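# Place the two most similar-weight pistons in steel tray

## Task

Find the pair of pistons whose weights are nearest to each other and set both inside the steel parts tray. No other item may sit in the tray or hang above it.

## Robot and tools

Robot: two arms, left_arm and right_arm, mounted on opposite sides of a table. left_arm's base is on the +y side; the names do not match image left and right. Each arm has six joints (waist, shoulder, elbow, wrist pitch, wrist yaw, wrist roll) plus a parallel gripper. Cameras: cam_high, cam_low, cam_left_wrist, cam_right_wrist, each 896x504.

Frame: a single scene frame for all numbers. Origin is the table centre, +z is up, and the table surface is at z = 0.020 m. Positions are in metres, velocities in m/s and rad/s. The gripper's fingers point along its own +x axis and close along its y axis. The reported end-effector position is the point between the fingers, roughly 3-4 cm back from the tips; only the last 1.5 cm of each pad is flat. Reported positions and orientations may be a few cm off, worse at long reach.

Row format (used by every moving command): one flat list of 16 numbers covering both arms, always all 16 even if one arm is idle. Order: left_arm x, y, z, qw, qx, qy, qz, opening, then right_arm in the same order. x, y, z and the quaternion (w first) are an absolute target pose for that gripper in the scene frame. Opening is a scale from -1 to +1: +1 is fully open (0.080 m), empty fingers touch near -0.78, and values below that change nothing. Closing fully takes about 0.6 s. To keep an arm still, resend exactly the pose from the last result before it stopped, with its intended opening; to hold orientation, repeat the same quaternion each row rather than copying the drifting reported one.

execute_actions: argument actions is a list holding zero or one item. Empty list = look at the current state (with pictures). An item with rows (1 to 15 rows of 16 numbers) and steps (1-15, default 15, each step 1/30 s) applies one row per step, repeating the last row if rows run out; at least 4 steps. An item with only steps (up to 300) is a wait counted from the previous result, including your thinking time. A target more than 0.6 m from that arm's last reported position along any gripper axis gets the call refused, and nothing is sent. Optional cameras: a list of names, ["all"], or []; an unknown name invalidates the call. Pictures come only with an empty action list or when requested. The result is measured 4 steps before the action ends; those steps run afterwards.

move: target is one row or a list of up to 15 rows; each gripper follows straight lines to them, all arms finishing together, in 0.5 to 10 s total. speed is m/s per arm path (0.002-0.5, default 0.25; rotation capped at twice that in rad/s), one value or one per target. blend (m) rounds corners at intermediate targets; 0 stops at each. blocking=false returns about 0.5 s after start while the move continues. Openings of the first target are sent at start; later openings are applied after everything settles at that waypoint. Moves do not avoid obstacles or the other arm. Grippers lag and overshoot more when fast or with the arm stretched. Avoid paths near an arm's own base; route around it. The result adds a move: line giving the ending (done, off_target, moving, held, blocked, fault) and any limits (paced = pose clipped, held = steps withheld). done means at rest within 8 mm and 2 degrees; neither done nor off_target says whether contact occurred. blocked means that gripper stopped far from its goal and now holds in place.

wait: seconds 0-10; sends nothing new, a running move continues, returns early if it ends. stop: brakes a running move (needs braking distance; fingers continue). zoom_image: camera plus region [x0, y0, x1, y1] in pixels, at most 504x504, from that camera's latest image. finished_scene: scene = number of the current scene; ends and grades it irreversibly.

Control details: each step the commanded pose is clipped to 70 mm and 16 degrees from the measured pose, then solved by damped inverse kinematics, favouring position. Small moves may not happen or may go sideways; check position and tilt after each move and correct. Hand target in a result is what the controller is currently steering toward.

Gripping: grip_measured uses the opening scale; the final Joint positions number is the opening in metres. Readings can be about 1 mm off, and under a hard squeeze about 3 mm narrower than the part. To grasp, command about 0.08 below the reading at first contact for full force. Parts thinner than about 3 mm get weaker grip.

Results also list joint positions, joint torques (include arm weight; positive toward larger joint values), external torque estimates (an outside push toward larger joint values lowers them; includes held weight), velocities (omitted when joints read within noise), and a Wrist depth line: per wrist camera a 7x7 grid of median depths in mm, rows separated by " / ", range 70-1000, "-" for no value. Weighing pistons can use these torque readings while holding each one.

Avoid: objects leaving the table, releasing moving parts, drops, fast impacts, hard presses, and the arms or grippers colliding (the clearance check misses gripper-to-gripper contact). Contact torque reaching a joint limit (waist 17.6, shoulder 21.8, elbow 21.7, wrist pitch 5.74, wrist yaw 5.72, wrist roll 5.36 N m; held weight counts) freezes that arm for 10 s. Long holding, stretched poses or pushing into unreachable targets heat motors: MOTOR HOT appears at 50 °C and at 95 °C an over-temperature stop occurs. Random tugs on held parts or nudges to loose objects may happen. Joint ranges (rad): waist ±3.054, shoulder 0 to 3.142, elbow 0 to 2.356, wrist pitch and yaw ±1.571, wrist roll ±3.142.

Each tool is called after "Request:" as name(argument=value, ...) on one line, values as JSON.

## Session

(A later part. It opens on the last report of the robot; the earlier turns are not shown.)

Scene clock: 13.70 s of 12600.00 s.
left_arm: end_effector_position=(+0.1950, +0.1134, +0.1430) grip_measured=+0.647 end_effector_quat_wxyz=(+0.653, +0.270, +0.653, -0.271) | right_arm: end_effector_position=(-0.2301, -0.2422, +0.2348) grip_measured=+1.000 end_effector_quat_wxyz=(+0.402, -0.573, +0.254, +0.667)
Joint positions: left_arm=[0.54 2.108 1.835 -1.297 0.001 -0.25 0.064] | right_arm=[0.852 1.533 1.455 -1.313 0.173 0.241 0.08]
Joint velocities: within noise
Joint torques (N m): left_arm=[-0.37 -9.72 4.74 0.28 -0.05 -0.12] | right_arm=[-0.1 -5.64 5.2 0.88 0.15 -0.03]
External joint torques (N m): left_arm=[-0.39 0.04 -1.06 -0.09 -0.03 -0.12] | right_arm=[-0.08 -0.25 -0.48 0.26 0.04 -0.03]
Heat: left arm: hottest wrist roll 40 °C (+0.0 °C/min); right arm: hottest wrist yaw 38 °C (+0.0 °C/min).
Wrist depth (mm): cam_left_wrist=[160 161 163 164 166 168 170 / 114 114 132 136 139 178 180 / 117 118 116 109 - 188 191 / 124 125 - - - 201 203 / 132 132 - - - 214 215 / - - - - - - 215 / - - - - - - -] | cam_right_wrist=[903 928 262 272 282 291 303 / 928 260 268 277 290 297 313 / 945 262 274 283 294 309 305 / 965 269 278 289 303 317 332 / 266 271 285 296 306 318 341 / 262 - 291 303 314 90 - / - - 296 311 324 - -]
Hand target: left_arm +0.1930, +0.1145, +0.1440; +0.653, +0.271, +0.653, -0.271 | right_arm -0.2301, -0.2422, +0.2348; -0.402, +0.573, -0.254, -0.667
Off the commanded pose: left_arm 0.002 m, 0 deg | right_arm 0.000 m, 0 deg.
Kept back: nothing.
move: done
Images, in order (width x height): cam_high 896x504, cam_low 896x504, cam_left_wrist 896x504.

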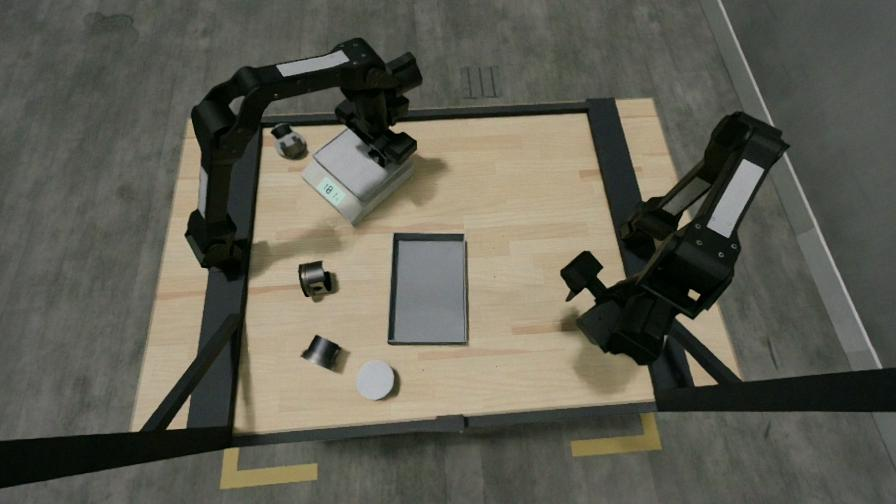

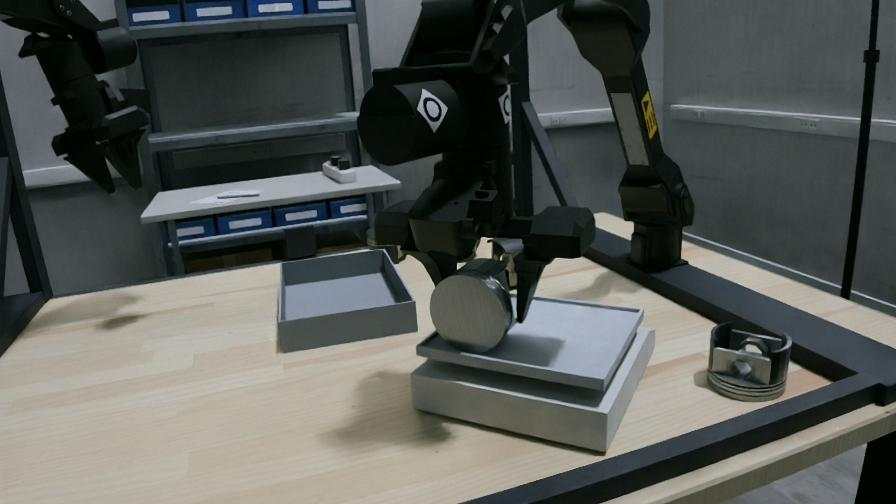

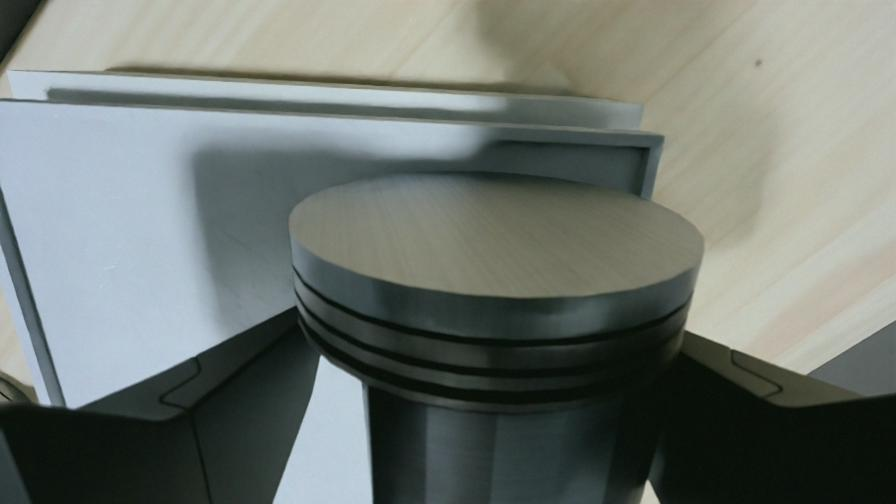

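Request:
move(target=[[0.193, 0.1145, 0.215, 0.6533, 0.2706, 0.6533, -0.2706, 0.65, -0.2301, -0.2422, 0.2348, 0.402, -0.573, 0.254, 0.667, 1],[0.09, 0.19, 0.24, 0.5, 0.5, 0.5, -0.5, 1, -0.2301, -0.2422, 0.2348, 0.402, -0.573, 0.254, 0.667, 1]], blend=0.02)

Request:
zoom_image(camera="cam_left_wrist", region=[260, 220, 460, 400])

Scene clock: 16.77 s of 12600.00 s.
left_arm: end_effector_position=(+0.0917, +0.1878, +0.2404) grip_measured=+1.000 end_effector_quat_wxyz=(+0.503, +0.497, +0.501, -0.499) | right_arm: end_effector_position=(-0.2301, -0.2422, +0.2348) grip_measured=+1.000 end_effector_quat_wxyz=(+0.402, -0.573, +0.254, +0.667)
Joint positions: left_arm=[0.367 1.678 1.651 -1.541 0.001 0.354 0.08] | right_arm=[0.852 1.533 1.455 -1.313 0.173 0.241 0.08]
Joint velocities: within noise
Joint torques (N m): left_arm=[-0.37 -6.59 4.23 0.34 -0.02 0.15] | right_arm=[-0.08 -5.86 5.08 0.9 0.09 0.02]
External joint torques (N m): left_arm=[-0.34 -0.12 -1.43 -0.03 -0.03 0.15] | right_arm=[-0.08 -0.47 -0.62 0.28 -0.02 0.02]
Heat: left arm: hottest wrist roll 40 °C (+0.0 °C/min); right arm: hottest wrist yaw 38 °C (+0.0 °C/min).
Wrist depth (mm): cam_left_wrist=[131 193 200 256 262 264 266 / 206 206 208 265 276 278 283 / 215 218 221 253 292 295 300 / 231 229 236 303 307 309 318 / 302 239 285 322 323 249 341 / - - 339 345 349 87 - / - - 354 359 361 - -] | cam_right_wrist=[908 924 262 272 282 289 303 / 911 260 267 276 287 295 313 / 926 263 272 283 295 309 306 / 944 268 278 289 300 315 332 / 265 273 285 295 306 316 339 / 263 - 293 303 315 90 - / - - 296 311 322 - -]
Hand target: left_arm +0.0899, +0.1900, +0.2399; +0.500, +0.500, +0.500, -0.500 | right_arm -0.2301, -0.2422, +0.2348; -0.402, +0.573, -0.254, -0.667
Off the commanded pose: left_arm 0.003 m, 0 deg | right_arm 0.000 m, 0 deg.
Kept back: nothing.
move: done

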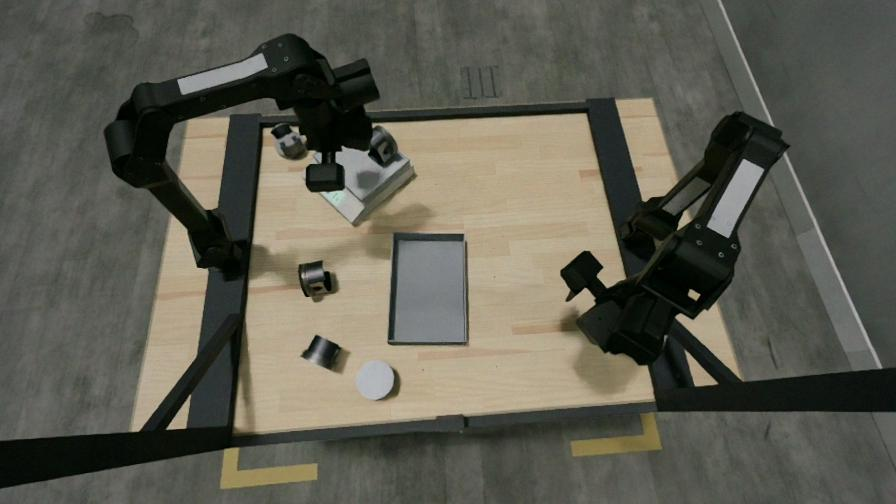

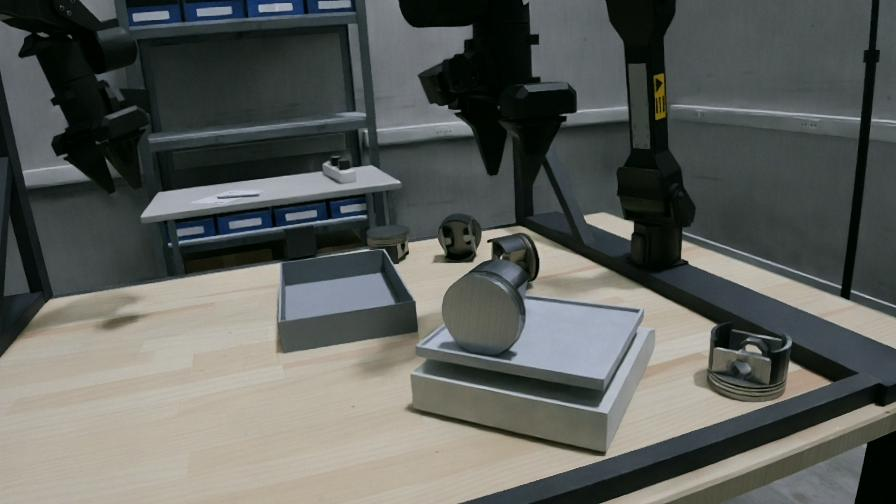

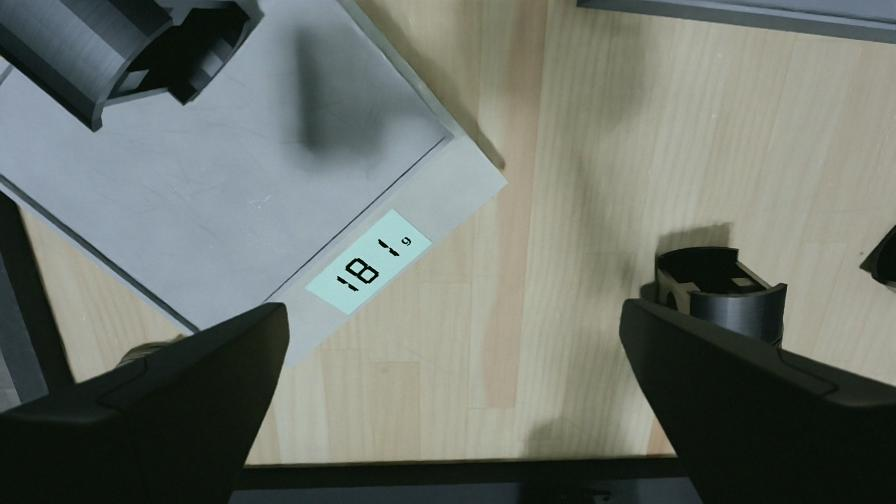

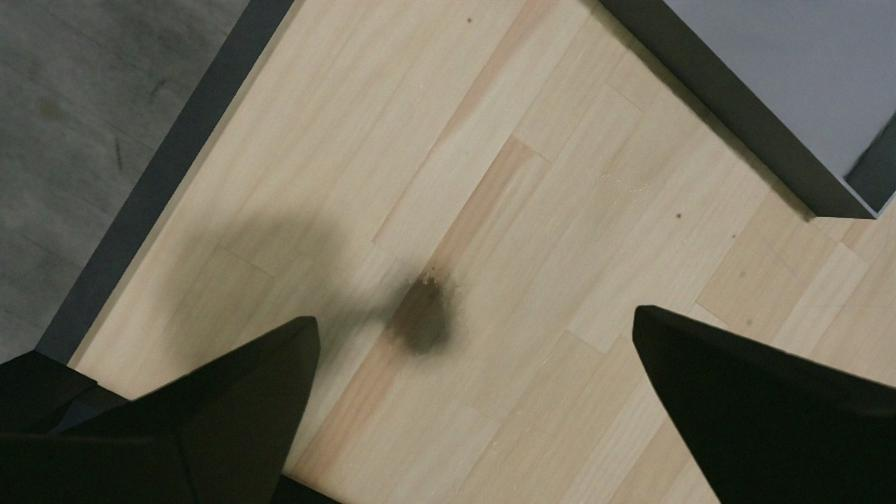

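Scaled by 2.520.

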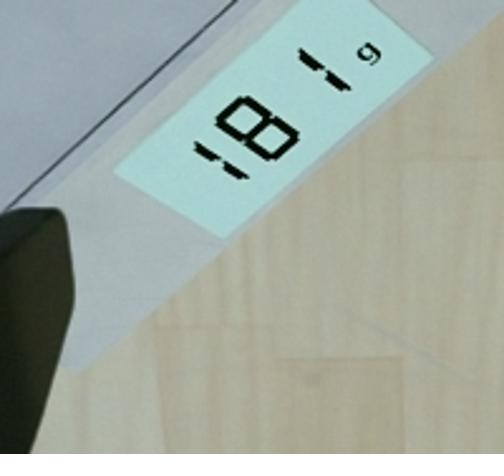

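Request:
move(target=[-0.067, 0.25, 0.15, 0.5, 0.5, 0.5, -0.5, 1, -0.2301, -0.2422, 0.2348, 0.402, -0.573, 0.254, 0.667, 1], cameras=["cam_low","cam_left_wrist"])

Scene clock: 18.50 s of 12600.00 s.
left_arm: end_effector_position=(-0.0671, +0.2475, +0.1513) grip_measured=+1.000 end_effector_quat_wxyz=(+0.499, +0.499, +0.500, -0.501) | right_arm: end_effector_position=(-0.2301, -0.2422, +0.2348) grip_measured=+1.000 end_effector_quat_wxyz=(+0.402, -0.573, +0.254, +0.667)
Joint positions: left_arm=[-0.239 1.391 1.021 -1.198 0.003 -0.244 0.08] | right_arm=[0.852 1.533 1.455 -1.313 0.173 0.241 0.08]
Joint velocities: within noise
Joint torques (N m): left_arm=[-0.39 -4.4 4.35 0.48 -0.12 -0.13] | right_arm=[-0.2 -5.71 5.44 0.95 0.12 0]
External joint torques (N m): left_arm=[-0.42 -0.05 -1.37 0.13 -0.1 -0.13] | right_arm=[-0.17 -0.23 -0.32 0.32 0 -0.01]
Heat: left arm: hottest wrist roll 40 °C (+0.0 °C/min); right arm: hottest wrist yaw 38 °C (+0.0 °C/min).
Wrist depth (mm): cam_left_wrist=[163 173 175 176 179 182 184 / 179 183 184 186 189 192 192 / 190 192 195 195 199 202 199 / 200 204 206 138 210 215 192 / 213 210 218 141 151 224 233 / - - 234 239 240 87 - / - - 251 253 259 - -] | cam_right_wrist=[915 920 262 271 282 291 301 / 932 262 267 278 289 294 312 / 932 263 272 283 295 308 305 / 935 267 278 290 303 315 329 / 266 272 285 296 306 319 338 / 262 - 292 303 315 90 - / - - 296 310 325 - -]
Hand target: left_arm -0.0669, +0.2500, +0.1500; +0.500, +0.500, +0.500, -0.500 | right_arm -0.2301, -0.2422, +0.2348; -0.402, +0.573, -0.254, -0.667
Off the commanded pose: left_arm 0.003 m, 0 deg | right_arm 0.000 m, 0 deg.
Kept back: nothing.
move: done
Images, in order (width x height): cam_low 896x504, cam_left_wrist 896x504.

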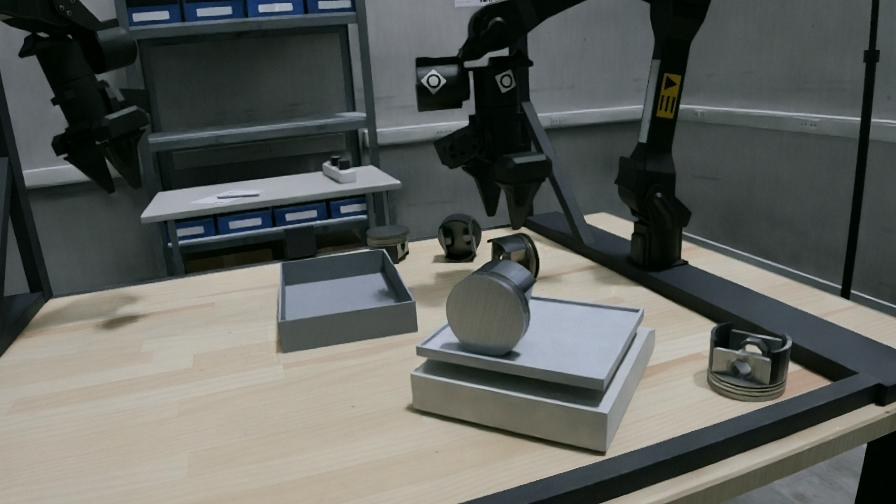

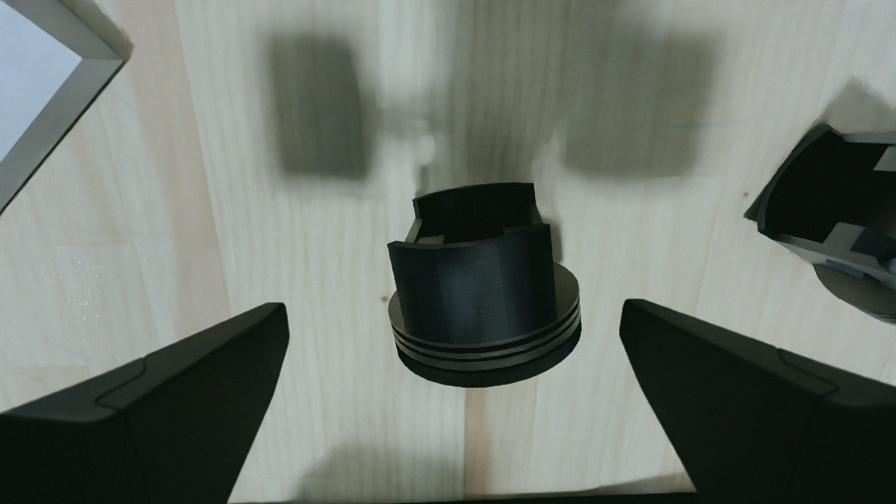

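Request:
move(target=[[-0.0755, 0.2585, 0.073, 0.5267, 0.4718, 0.5267, -0.4718, 1, -0.2301, -0.2422, 0.2348, 0.402, -0.573, 0.254, 0.667, 1],[-0.0755, 0.2585, 0.073, 0.5267, 0.4718, 0.5267, -0.4718, 0.1, -0.2301, -0.2422, 0.2348, 0.402, -0.573, 0.254, 0.667, 1]], speed=0.15, cameras=["cam_low","cam_left_wrist"])

Scene clock: 20.27 s of 12600.00 s.
left_arm: end_effector_position=(-0.0761, +0.2549, +0.0768) grip_measured=+0.333 end_effector_quat_wxyz=(+0.529, +0.466, +0.525, -0.477) | right_arm: end_effector_position=(-0.2301, -0.2422, +0.2348) grip_measured=+1.000 end_effector_quat_wxyz=(+0.402, -0.573, +0.254, +0.667)
Joint positions: left_arm=[-0.288 1.449 0.759 -0.864 0.002 -0.403 0.05] | right_arm=[0.852 1.533 1.455 -1.313 0.173 0.241 0.08]
Joint velocities: within noise
Joint torques (N m): left_arm=[-0.37 -2.72 3.88 0.47 -0.1 -0.11] | right_arm=[0.16 -5.72 5.31 0.91 0.13 -0.01]
External joint torques (N m): left_arm=[-0.37 1.61 -1.4 0.09 -0.08 -0.11] | right_arm=[0.19 -0.36 -0.36 0.3 0.01 -0.02]
Heat: left arm: hottest wrist roll 40 °C (+0.0 °C/min); right arm: hottest wrist yaw 38 °C (+0.0 °C/min).
Wrist depth (mm): cam_left_wrist=[106 107 109 111 112 113 115 / - 112 114 115 117 119 121 / 118 119 121 122 124 125 128 / 124 126 127 126 129 134 135 / 132 132 104 130 104 140 143 / - - - - - - 151 / - - - - - - -] | cam_right_wrist=[895 920 261 273 281 290 302 / 925 261 267 276 288 297 312 / 931 263 273 282 294 308 306 / 954 268 279 289 301 315 328 / 265 272 283 295 307 317 339 / 263 - 292 303 314 90 - / - - 295 311 325 - -]
Hand target: left_arm -0.0755, +0.2585, +0.0730; +0.527, +0.472, +0.527, -0.472 | right_arm -0.2301, -0.2422, +0.2348; -0.402, +0.573, -0.254, -0.667
Off the commanded pose: left_arm 0.005 m, 1 deg | right_arm 0.000 m, 0 deg.
Kept back: nothing.
move: done
Images, in order (width x height): cam_low 896x504, cam_left_wrist 896x504.

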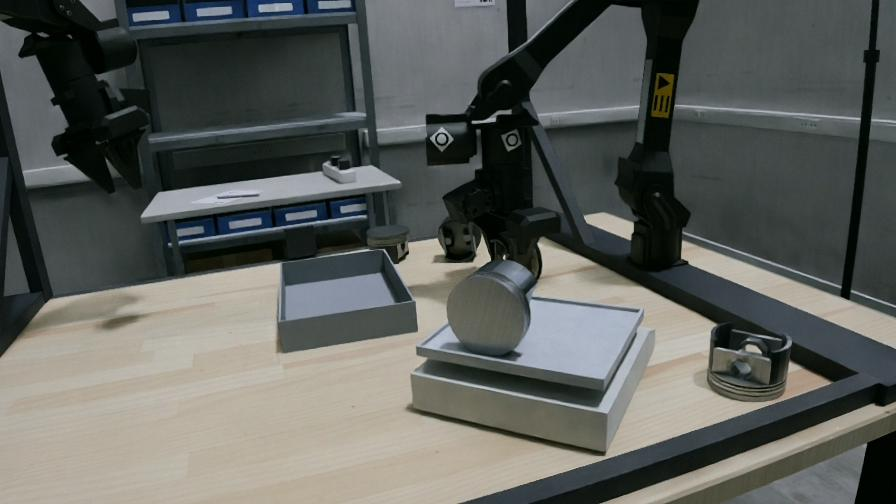

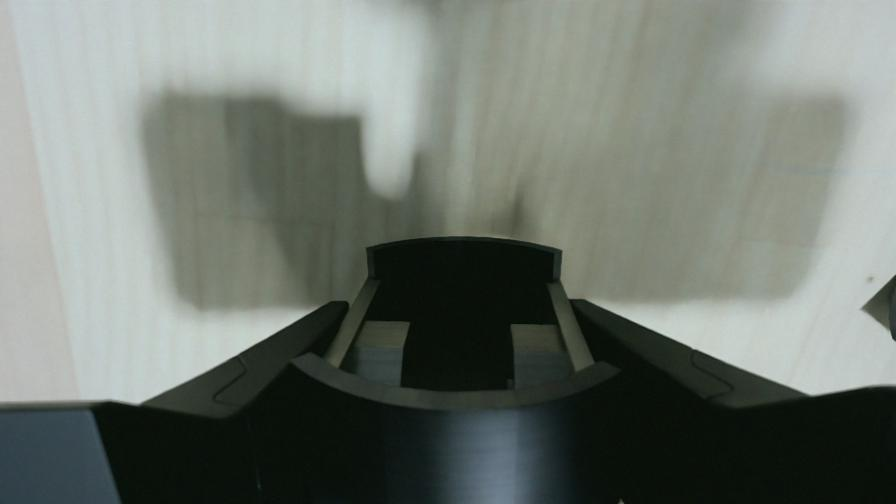

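Request:
move(target=[[-0.0755, 0.2585, 0.16, 0.5267, 0.4718, 0.5267, -0.4718, 0.1, -0.2301, -0.2422, 0.2348, 0.402, -0.573, 0.254, 0.667, 1],[0.2625, 0.158, 0.22, 0.6533, 0.2706, 0.6533, -0.2706, 0.1, -0.2301, -0.2422, 0.2348, 0.402, -0.573, 0.254, 0.667, 1],[0.2625, 0.158, 0.165, 0.6533, 0.2706, 0.6533, -0.2706, 0.1, -0.2301, -0.2422, 0.2348, 0.402, -0.573, 0.254, 0.667, 1]], blend=[0.04, 0.02, 0])

Scene clock: 23.30 s of 12600.00 s.
left_arm: end_effector_position=(+0.2636, +0.1578, +0.1667) grip_measured=+0.332 end_effector_quat_wxyz=(+0.655, +0.271, +0.651, -0.272) | right_arm: end_effector_position=(-0.2301, -0.2422, +0.2348) grip_measured=+1.000 end_effector_quat_wxyz=(+0.402, -0.573, +0.254, +0.667)
Joint positions: left_arm=[0.739 2.129 1.962 -1.398 -0.001 -0.049 0.05] | right_arm=[0.852 1.533 1.455 -1.313 0.173 0.241 0.08]
Joint velocities: within noise
Joint torques (N m): left_arm=[-0.16 -9.02 4.79 0.44 0.04 -0.13] | right_arm=[-0.02 -5.76 5.13 0.88 0.18 -0.01]
External joint torques (N m): left_arm=[-0.23 0.84 -0.99 0.1 0.06 -0.13] | right_arm=[-0.01 -0.32 -0.59 0.27 0.06 -0.01]
Heat: left arm: hottest wrist roll 40 °C (+0.0 °C/min); right arm: hottest shoulder 38 °C (+5.2 °C/min).
Wrist depth (mm): cam_left_wrist=[862 183 181 187 189 191 193 / 902 177 192 194 197 200 203 / 201 199 199 147 148 151 172 / 197 216 214 126 122 123 115 / 223 226 100 130 101 - 89 / - - - - - - - / - - - - - - -] | cam_right_wrist=[902 922 261 271 282 291 304 / 927 261 266 277 290 296 312 / 943 264 274 284 295 307 305 / 940 268 278 289 301 315 331 / 266 271 285 296 307 318 338 / 261 - 291 302 314 90 - / - - 298 310 326 - -]
Hand target: left_arm +0.2626, +0.1580, +0.1650; +0.653, +0.271, +0.653, -0.271 | right_arm -0.2301, -0.2422, +0.2348; -0.402, +0.573, -0.254, -0.667
Off the commanded pose: left_arm 0.002 m, 0 deg | right_arm 0.000 m, 0 deg.
Kept back: nothing.
move: done

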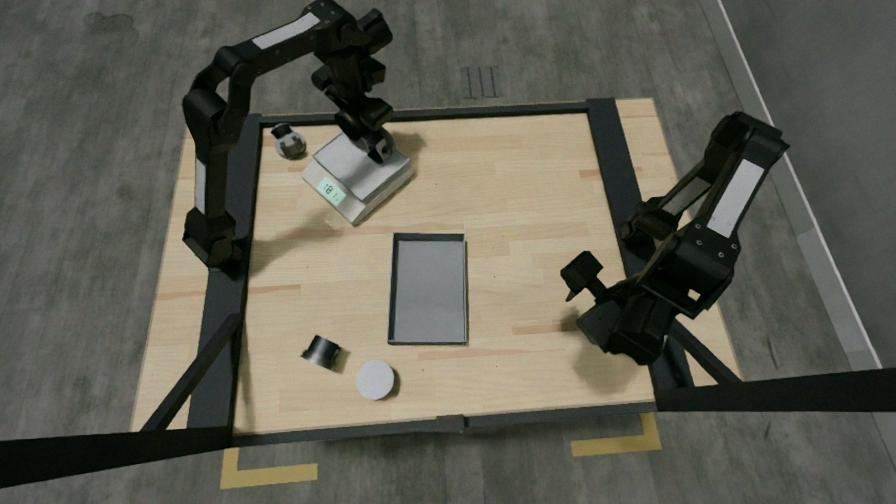

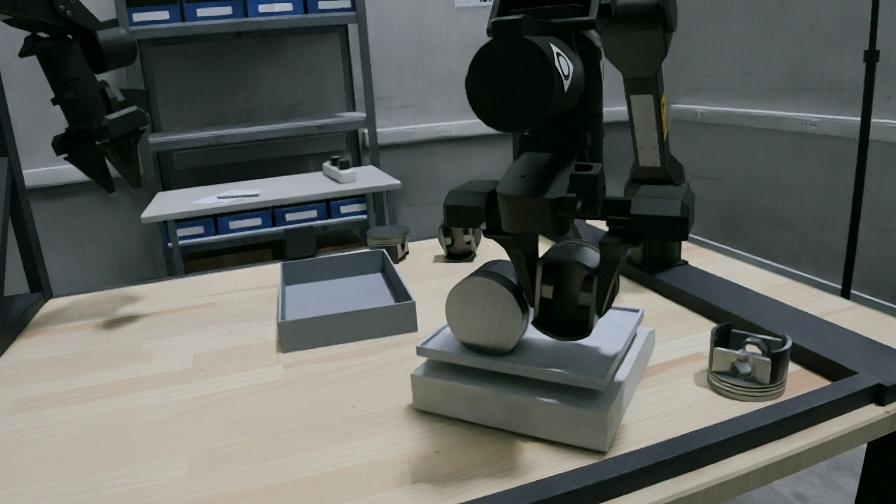

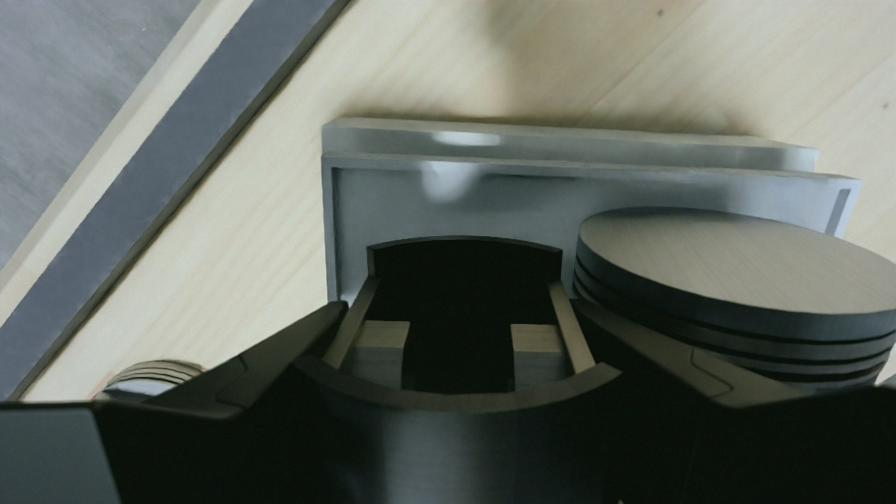

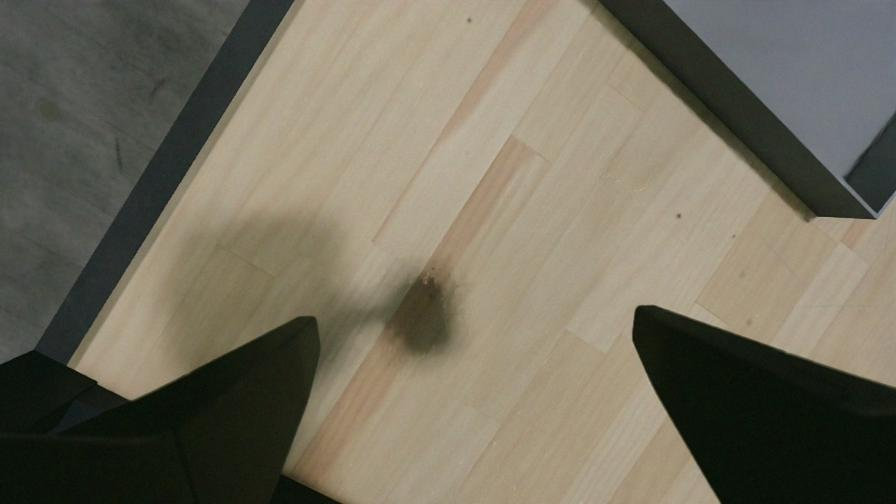

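Request:
move(target=[[0.2625, 0.158, 0.20, 0.6533, 0.2706, 0.6533, -0.2706, 0.1, -0.2301, -0.2422, 0.2348, 0.402, -0.573, 0.254, 0.667, 1],[0.204, 0.218, 0.20, 0.6533, 0.2706, 0.6533, -0.2706, 0.1, -0.2301, -0.2422, 0.2348, 0.402, -0.573, 0.254, 0.667, 1],[0.204, 0.218, 0.165, 0.6533, 0.2706, 0.6533, -0.2706, 0.1, -0.2301, -0.2422, 0.2348, 0.402, -0.573, 0.254, 0.667, 1]], blend=[0.01, 0.02, 0])

Scene clock: 25.17 s of 12600.00 s.
left_arm: end_effector_position=(+0.2062, +0.2176, +0.1629) grip_measured=+0.332 end_effector_quat_wxyz=(+0.651, +0.272, +0.655, -0.269) | right_arm: end_effector_position=(-0.2301, -0.2422, +0.2348) grip_measured=+1.000 end_effector_quat_wxyz=(+0.402, -0.573, +0.254, +0.667)
Joint positions: left_arm=[0.731 1.798 1.484 -1.263 -0.001 -0.06 0.05] | right_arm=[0.852 1.533 1.455 -1.313 0.173 0.241 0.08]
Joint velocities: within noise
Joint torques (N m): left_arm=[-0.42 -8.17 4.69 0.45 0.05 -0.13] | right_arm=[0.12 -5.7 5.35 0.9 0.09 0.02]
External joint torques (N m): left_arm=[-0.47 -0.68 -1.06 0.1 0.06 -0.13] | right_arm=[0.12 -0.28 -0.34 0.29 -0.02 0.02]
Heat: left arm: hottest wrist roll 40 °C (+0.0 °C/min); right arm: hottest shoulder 38 °C (+4.8 °C/min).
Wrist depth (mm): cam_left_wrist=[173 181 128 127 130 107 - / 190 190 137 135 136 139 141 / 198 201 145 142 145 147 151 / 188 208 210 126 151 156 224 / 194 200 100 130 100 166 242 / - - - - - - 255 / - - - - - - -] | cam_right_wrist=[906 929 262 271 282 290 305 / 918 261 267 278 288 297 313 / 930 262 273 283 295 308 306 / 945 268 277 288 304 315 332 / 265 271 285 296 306 318 339 / 263 - 292 301 314 90 - / - - 296 310 322 - -]
Hand target: left_arm +0.2040, +0.2179, +0.1650; +0.653, +0.271, +0.653, -0.271 | right_arm -0.2301, -0.2422, +0.2348; -0.402, +0.573, -0.254, -0.667
Off the commanded pose: left_arm 0.003 m, 0 deg | right_arm 0.000 m, 0 deg.
Kept back: nothing.
move: done; blend cut to 0.0175 m at target 2

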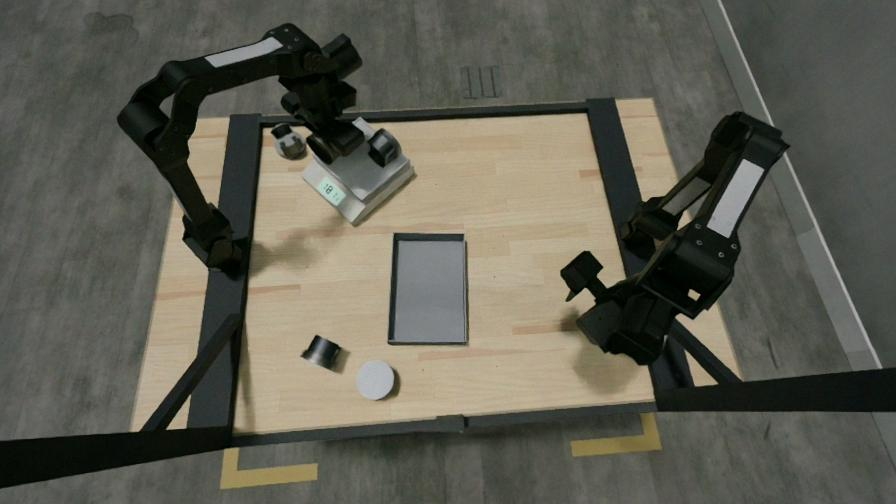

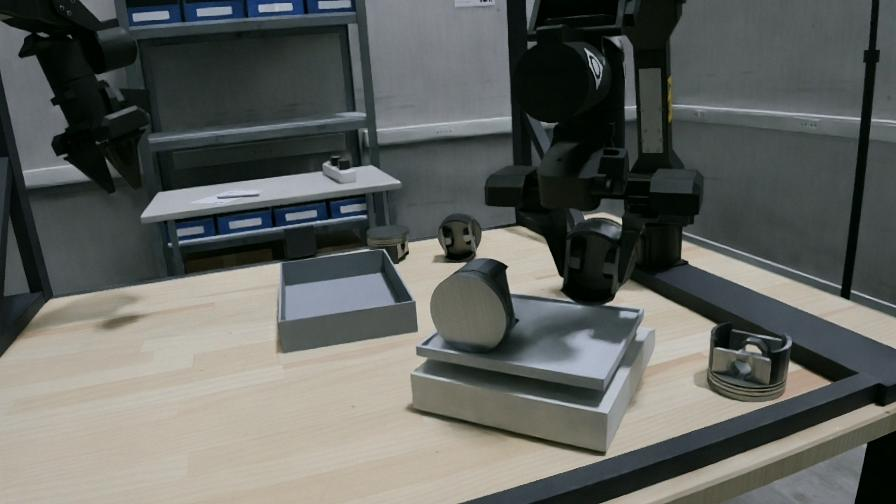

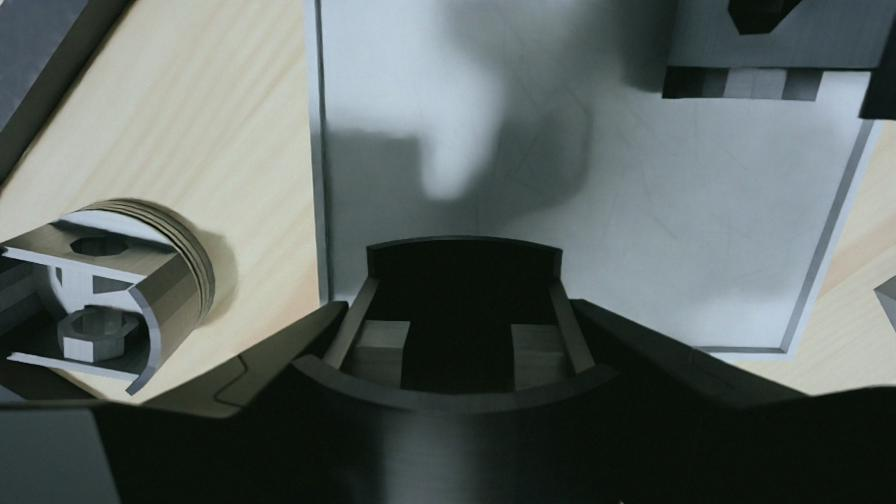

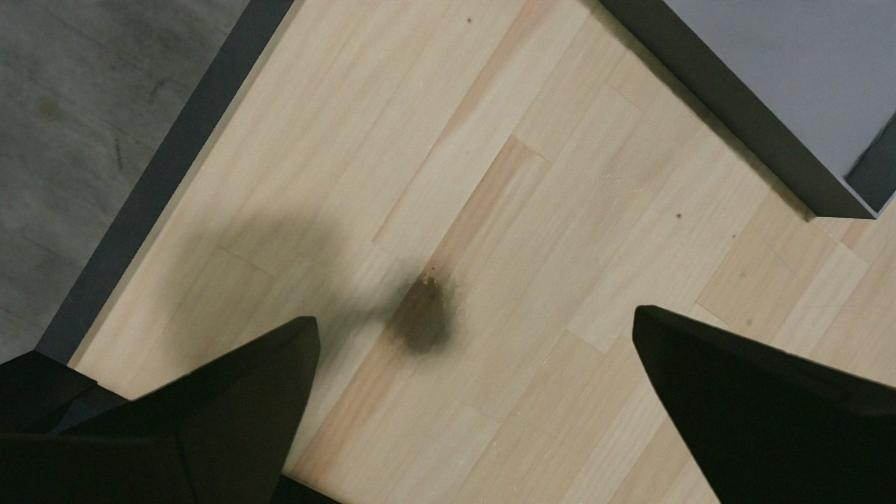

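Request:
move(target=[[0.211, 0.2067, 0.165, 0.6533, 0.2706, 0.6533, -0.2706, 0.1, -0.2301, -0.2422, 0.2348, 0.402, -0.573, 0.254, 0.667, 1],[0.211, 0.2067, 0.1455, 0.6533, 0.2706, 0.6533, -0.2706, 0.1, -0.2301, -0.2422, 0.2348, 0.402, -0.573, 0.254, 0.667, 1]], blend=[0.005, 0], speed=0.08)

Request:
zoom_image(camera="cam_low", region=[400, 200, 720, 460])

Request:
zoom_image(camera="cam_high", region=[290, 150, 370, 220])

Scene clock: 26.30 s of 12600.00 s.
left_arm: end_effector_position=(+0.2130, +0.2065, +0.1493) grip_measured=+0.332 end_effector_quat_wxyz=(+0.657, +0.269, +0.649, -0.272) | right_arm: end_effector_position=(-0.2301, -0.2422, +0.2348) grip_measured=+1.000 end_effector_quat_wxyz=(+0.402, -0.573, +0.254, +0.667)
Joint positions: left_arm=[0.724 1.836 1.478 -1.2 -0.001 -0.066 0.05] | right_arm=[0.852 1.533 1.455 -1.313 0.173 0.241 0.08]
Joint velocities: within noise
Joint torques (N m): left_arm=[-0.39 -6.31 4.72 0.45 0.04 -0.13] | right_arm=[-0.11 -5.67 5.43 0.93 0.11 -0.01]
External joint torques (N m): left_arm=[-0.34 1.48 -1.05 0.06 0.04 -0.13] | right_arm=[-0.11 -0.19 -0.31 0.31 0 -0.02]
Heat: left arm: hottest wrist roll 40 °C (+0.0 °C/min); right arm: hottest shoulder 38 °C (+4.6 °C/min).
Wrist depth (mm): cam_left_wrist=[166 169 115 117 117 117 89 / 175 178 121 122 124 123 89 / 185 188 127 129 131 133 135 / 192 196 137 126 136 140 142 / 171 195 100 130 103 151 221 / - - - - - - 235 / - - - - - - -] | cam_right_wrist=[912 926 261 271 281 291 305 / 930 261 266 276 288 295 311 / 934 263 273 283 295 308 306 / 963 268 279 289 303 314 330 / 266 272 285 296 305 318 338 / 262 - 293 302 314 90 - / - - 296 310 324 - -]
Hand target: left_arm +0.2110, +0.2067, +0.1456; +0.653, +0.271, +0.653, -0.271 | right_arm -0.2301, -0.2422, +0.2348; -0.402, +0.573, -0.254, -0.667
Off the commanded pose: left_arm 0.004 m, 1 deg | right_arm 0.000 m, 0 deg.
Kept back: nothing.
move: done

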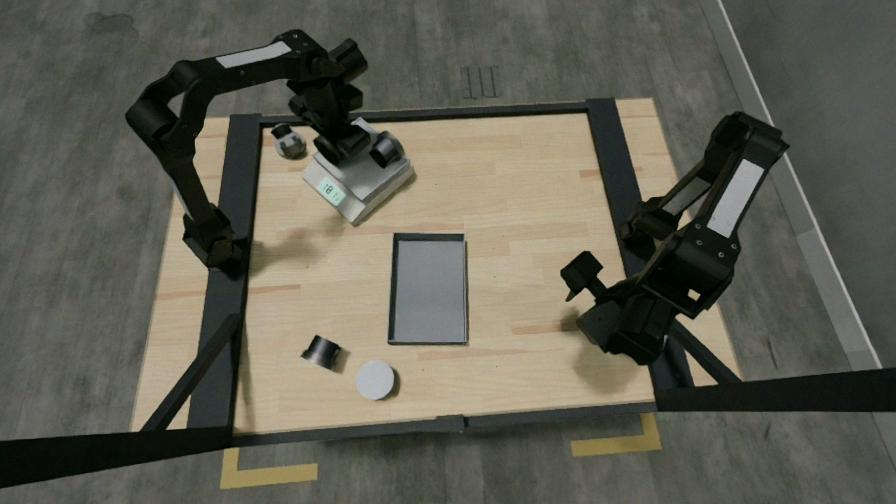

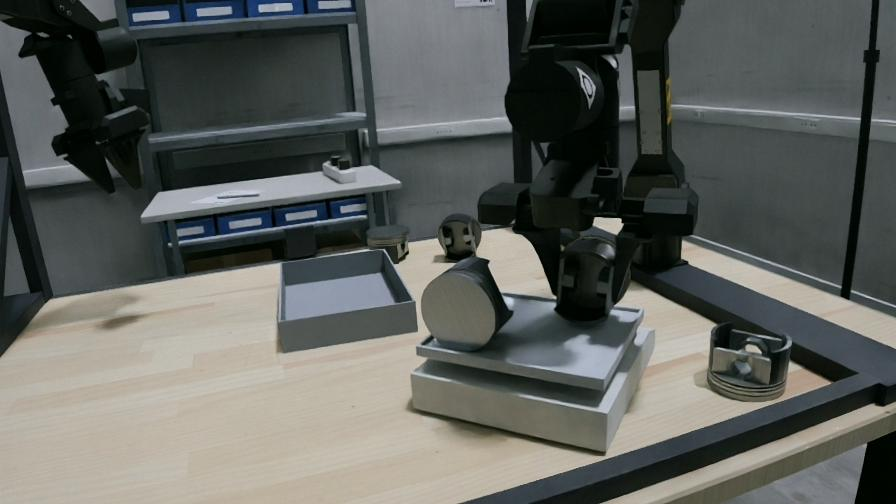

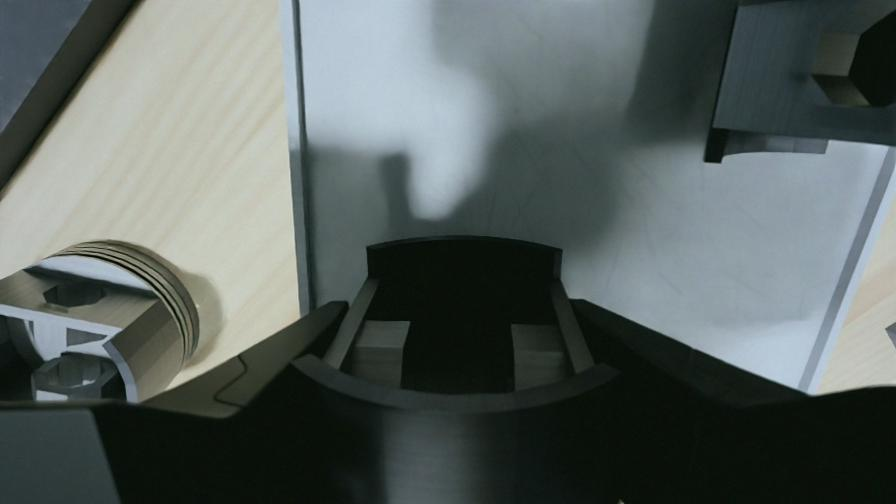

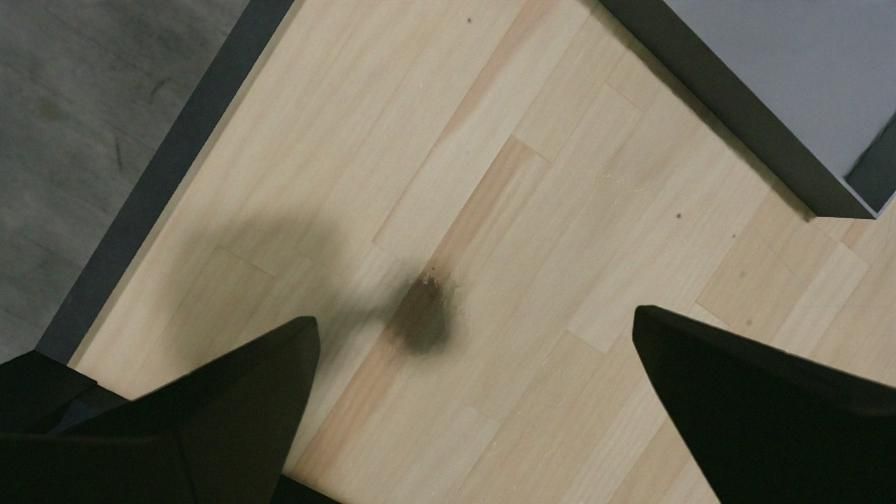

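Scaled by 1.575.

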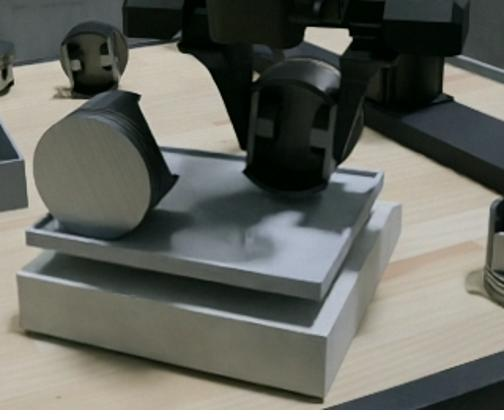

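Scaled by 6.300.

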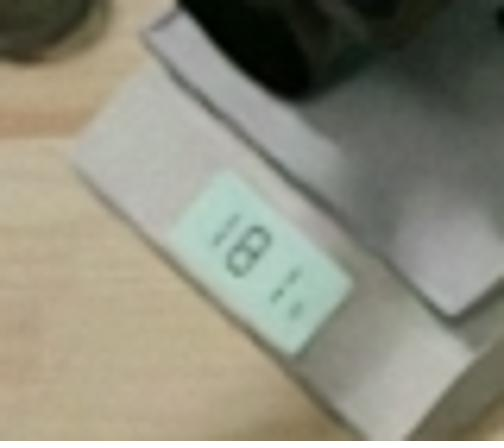

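Request:
move(target=[[0.211, 0.2067, 0.142, 0.6533, 0.2706, 0.6533, -0.2706, 0.1, -0.2301, -0.2422, 0.2348, 0.402, -0.573, 0.254, 0.667, 1]], speed=0.05, cameras=["cam_low","cam_high","cam_left_wrist"])

Request:
zoom_image(camera="cam_high", region=[290, 110, 430, 240])

Scene clock: 27.23 s of 12600.00 s.
left_arm: end_effector_position=(+0.2132, +0.2064, +0.1464) grip_measured=+0.332 end_effector_quat_wxyz=(+0.658, +0.269, +0.648, -0.273) | right_arm: end_effector_position=(-0.2301, -0.2422, +0.2348) grip_measured=+1.000 end_effector_quat_wxyz=(+0.402, -0.573, +0.254, +0.667)
Joint positions: left_arm=[0.724 1.837 1.466 -1.186 -0.001 -0.066 0.05] | right_arm=[0.852 1.533 1.455 -1.313 0.173 0.241 0.08]
Joint velocities: within noise
Joint torques (N m): left_arm=[-0.38 -6.09 4.69 0.47 0.04 -0.13] | right_arm=[-0.01 -5.7 5.26 0.85 0.13 0.02]
External joint torques (N m): left_arm=[-0.38 1.77 -1.12 0.08 0.05 -0.13] | right_arm=[0.02 -0.28 -0.44 0.24 0.01 0.02]
Heat: left arm: hottest wrist roll 40 °C (+0.0 °C/min); right arm: hottest shoulder 38 °C (+4.4 °C/min).
Wrist depth (mm): cam_left_wrist=[164 167 112 - 115 116 89 / 173 175 118 119 120 122 88 / 183 184 124 127 128 131 132 / 188 194 133 126 133 137 139 / 168 196 100 130 102 147 150 / - - - - - - 231 / - - - - - - -] | cam_right_wrist=[913 916 261 271 281 291 303 / 924 261 266 276 289 297 311 / 940 264 271 282 295 307 305 / 950 269 278 288 302 316 329 / 265 271 285 295 306 318 338 / 262 - 292 302 315 90 - / - - 298 309 323 - -]
Hand target: left_arm +0.2111, +0.2067, +0.1421; +0.653, +0.271, +0.653, -0.271 | right_arm -0.2301, -0.2422, +0.2348; -0.402, +0.573, -0.254, -0.667
Off the commanded pose: left_arm 0.005 m, 1 deg | right_arm 0.000 m, 0 deg.
Kept back: nothing.
move: done
Images, in order (width x height): cam_high 896x504, cam_low 896x504, cam_left_wrist 896x504.

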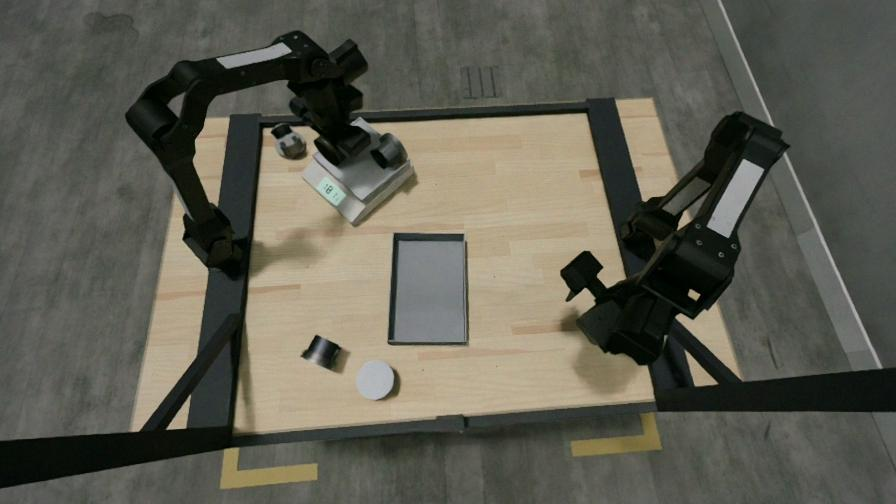

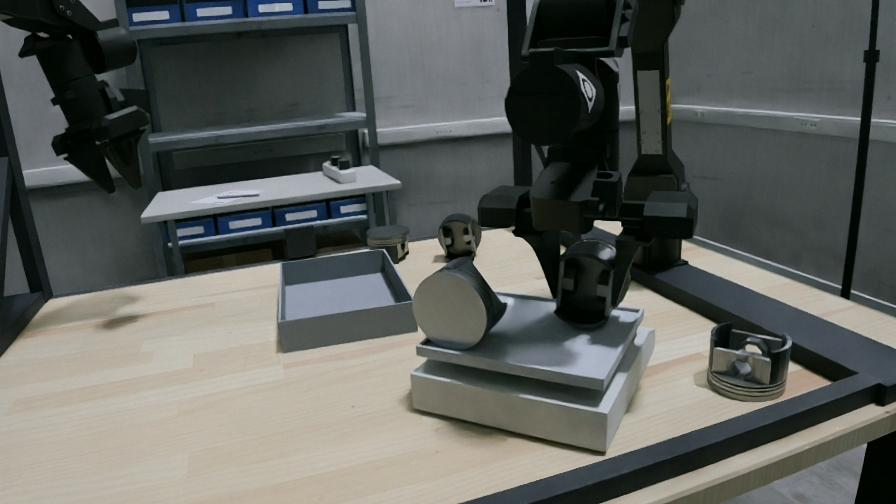

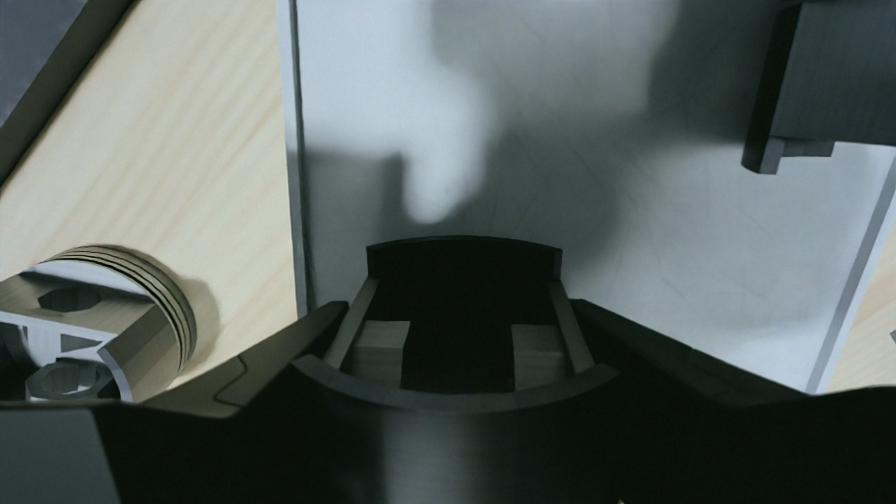

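Scaled by 3.600.

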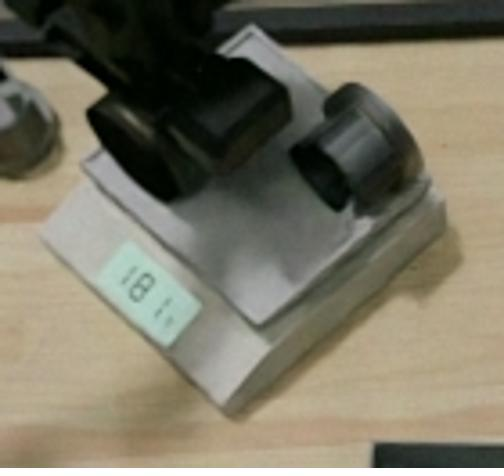

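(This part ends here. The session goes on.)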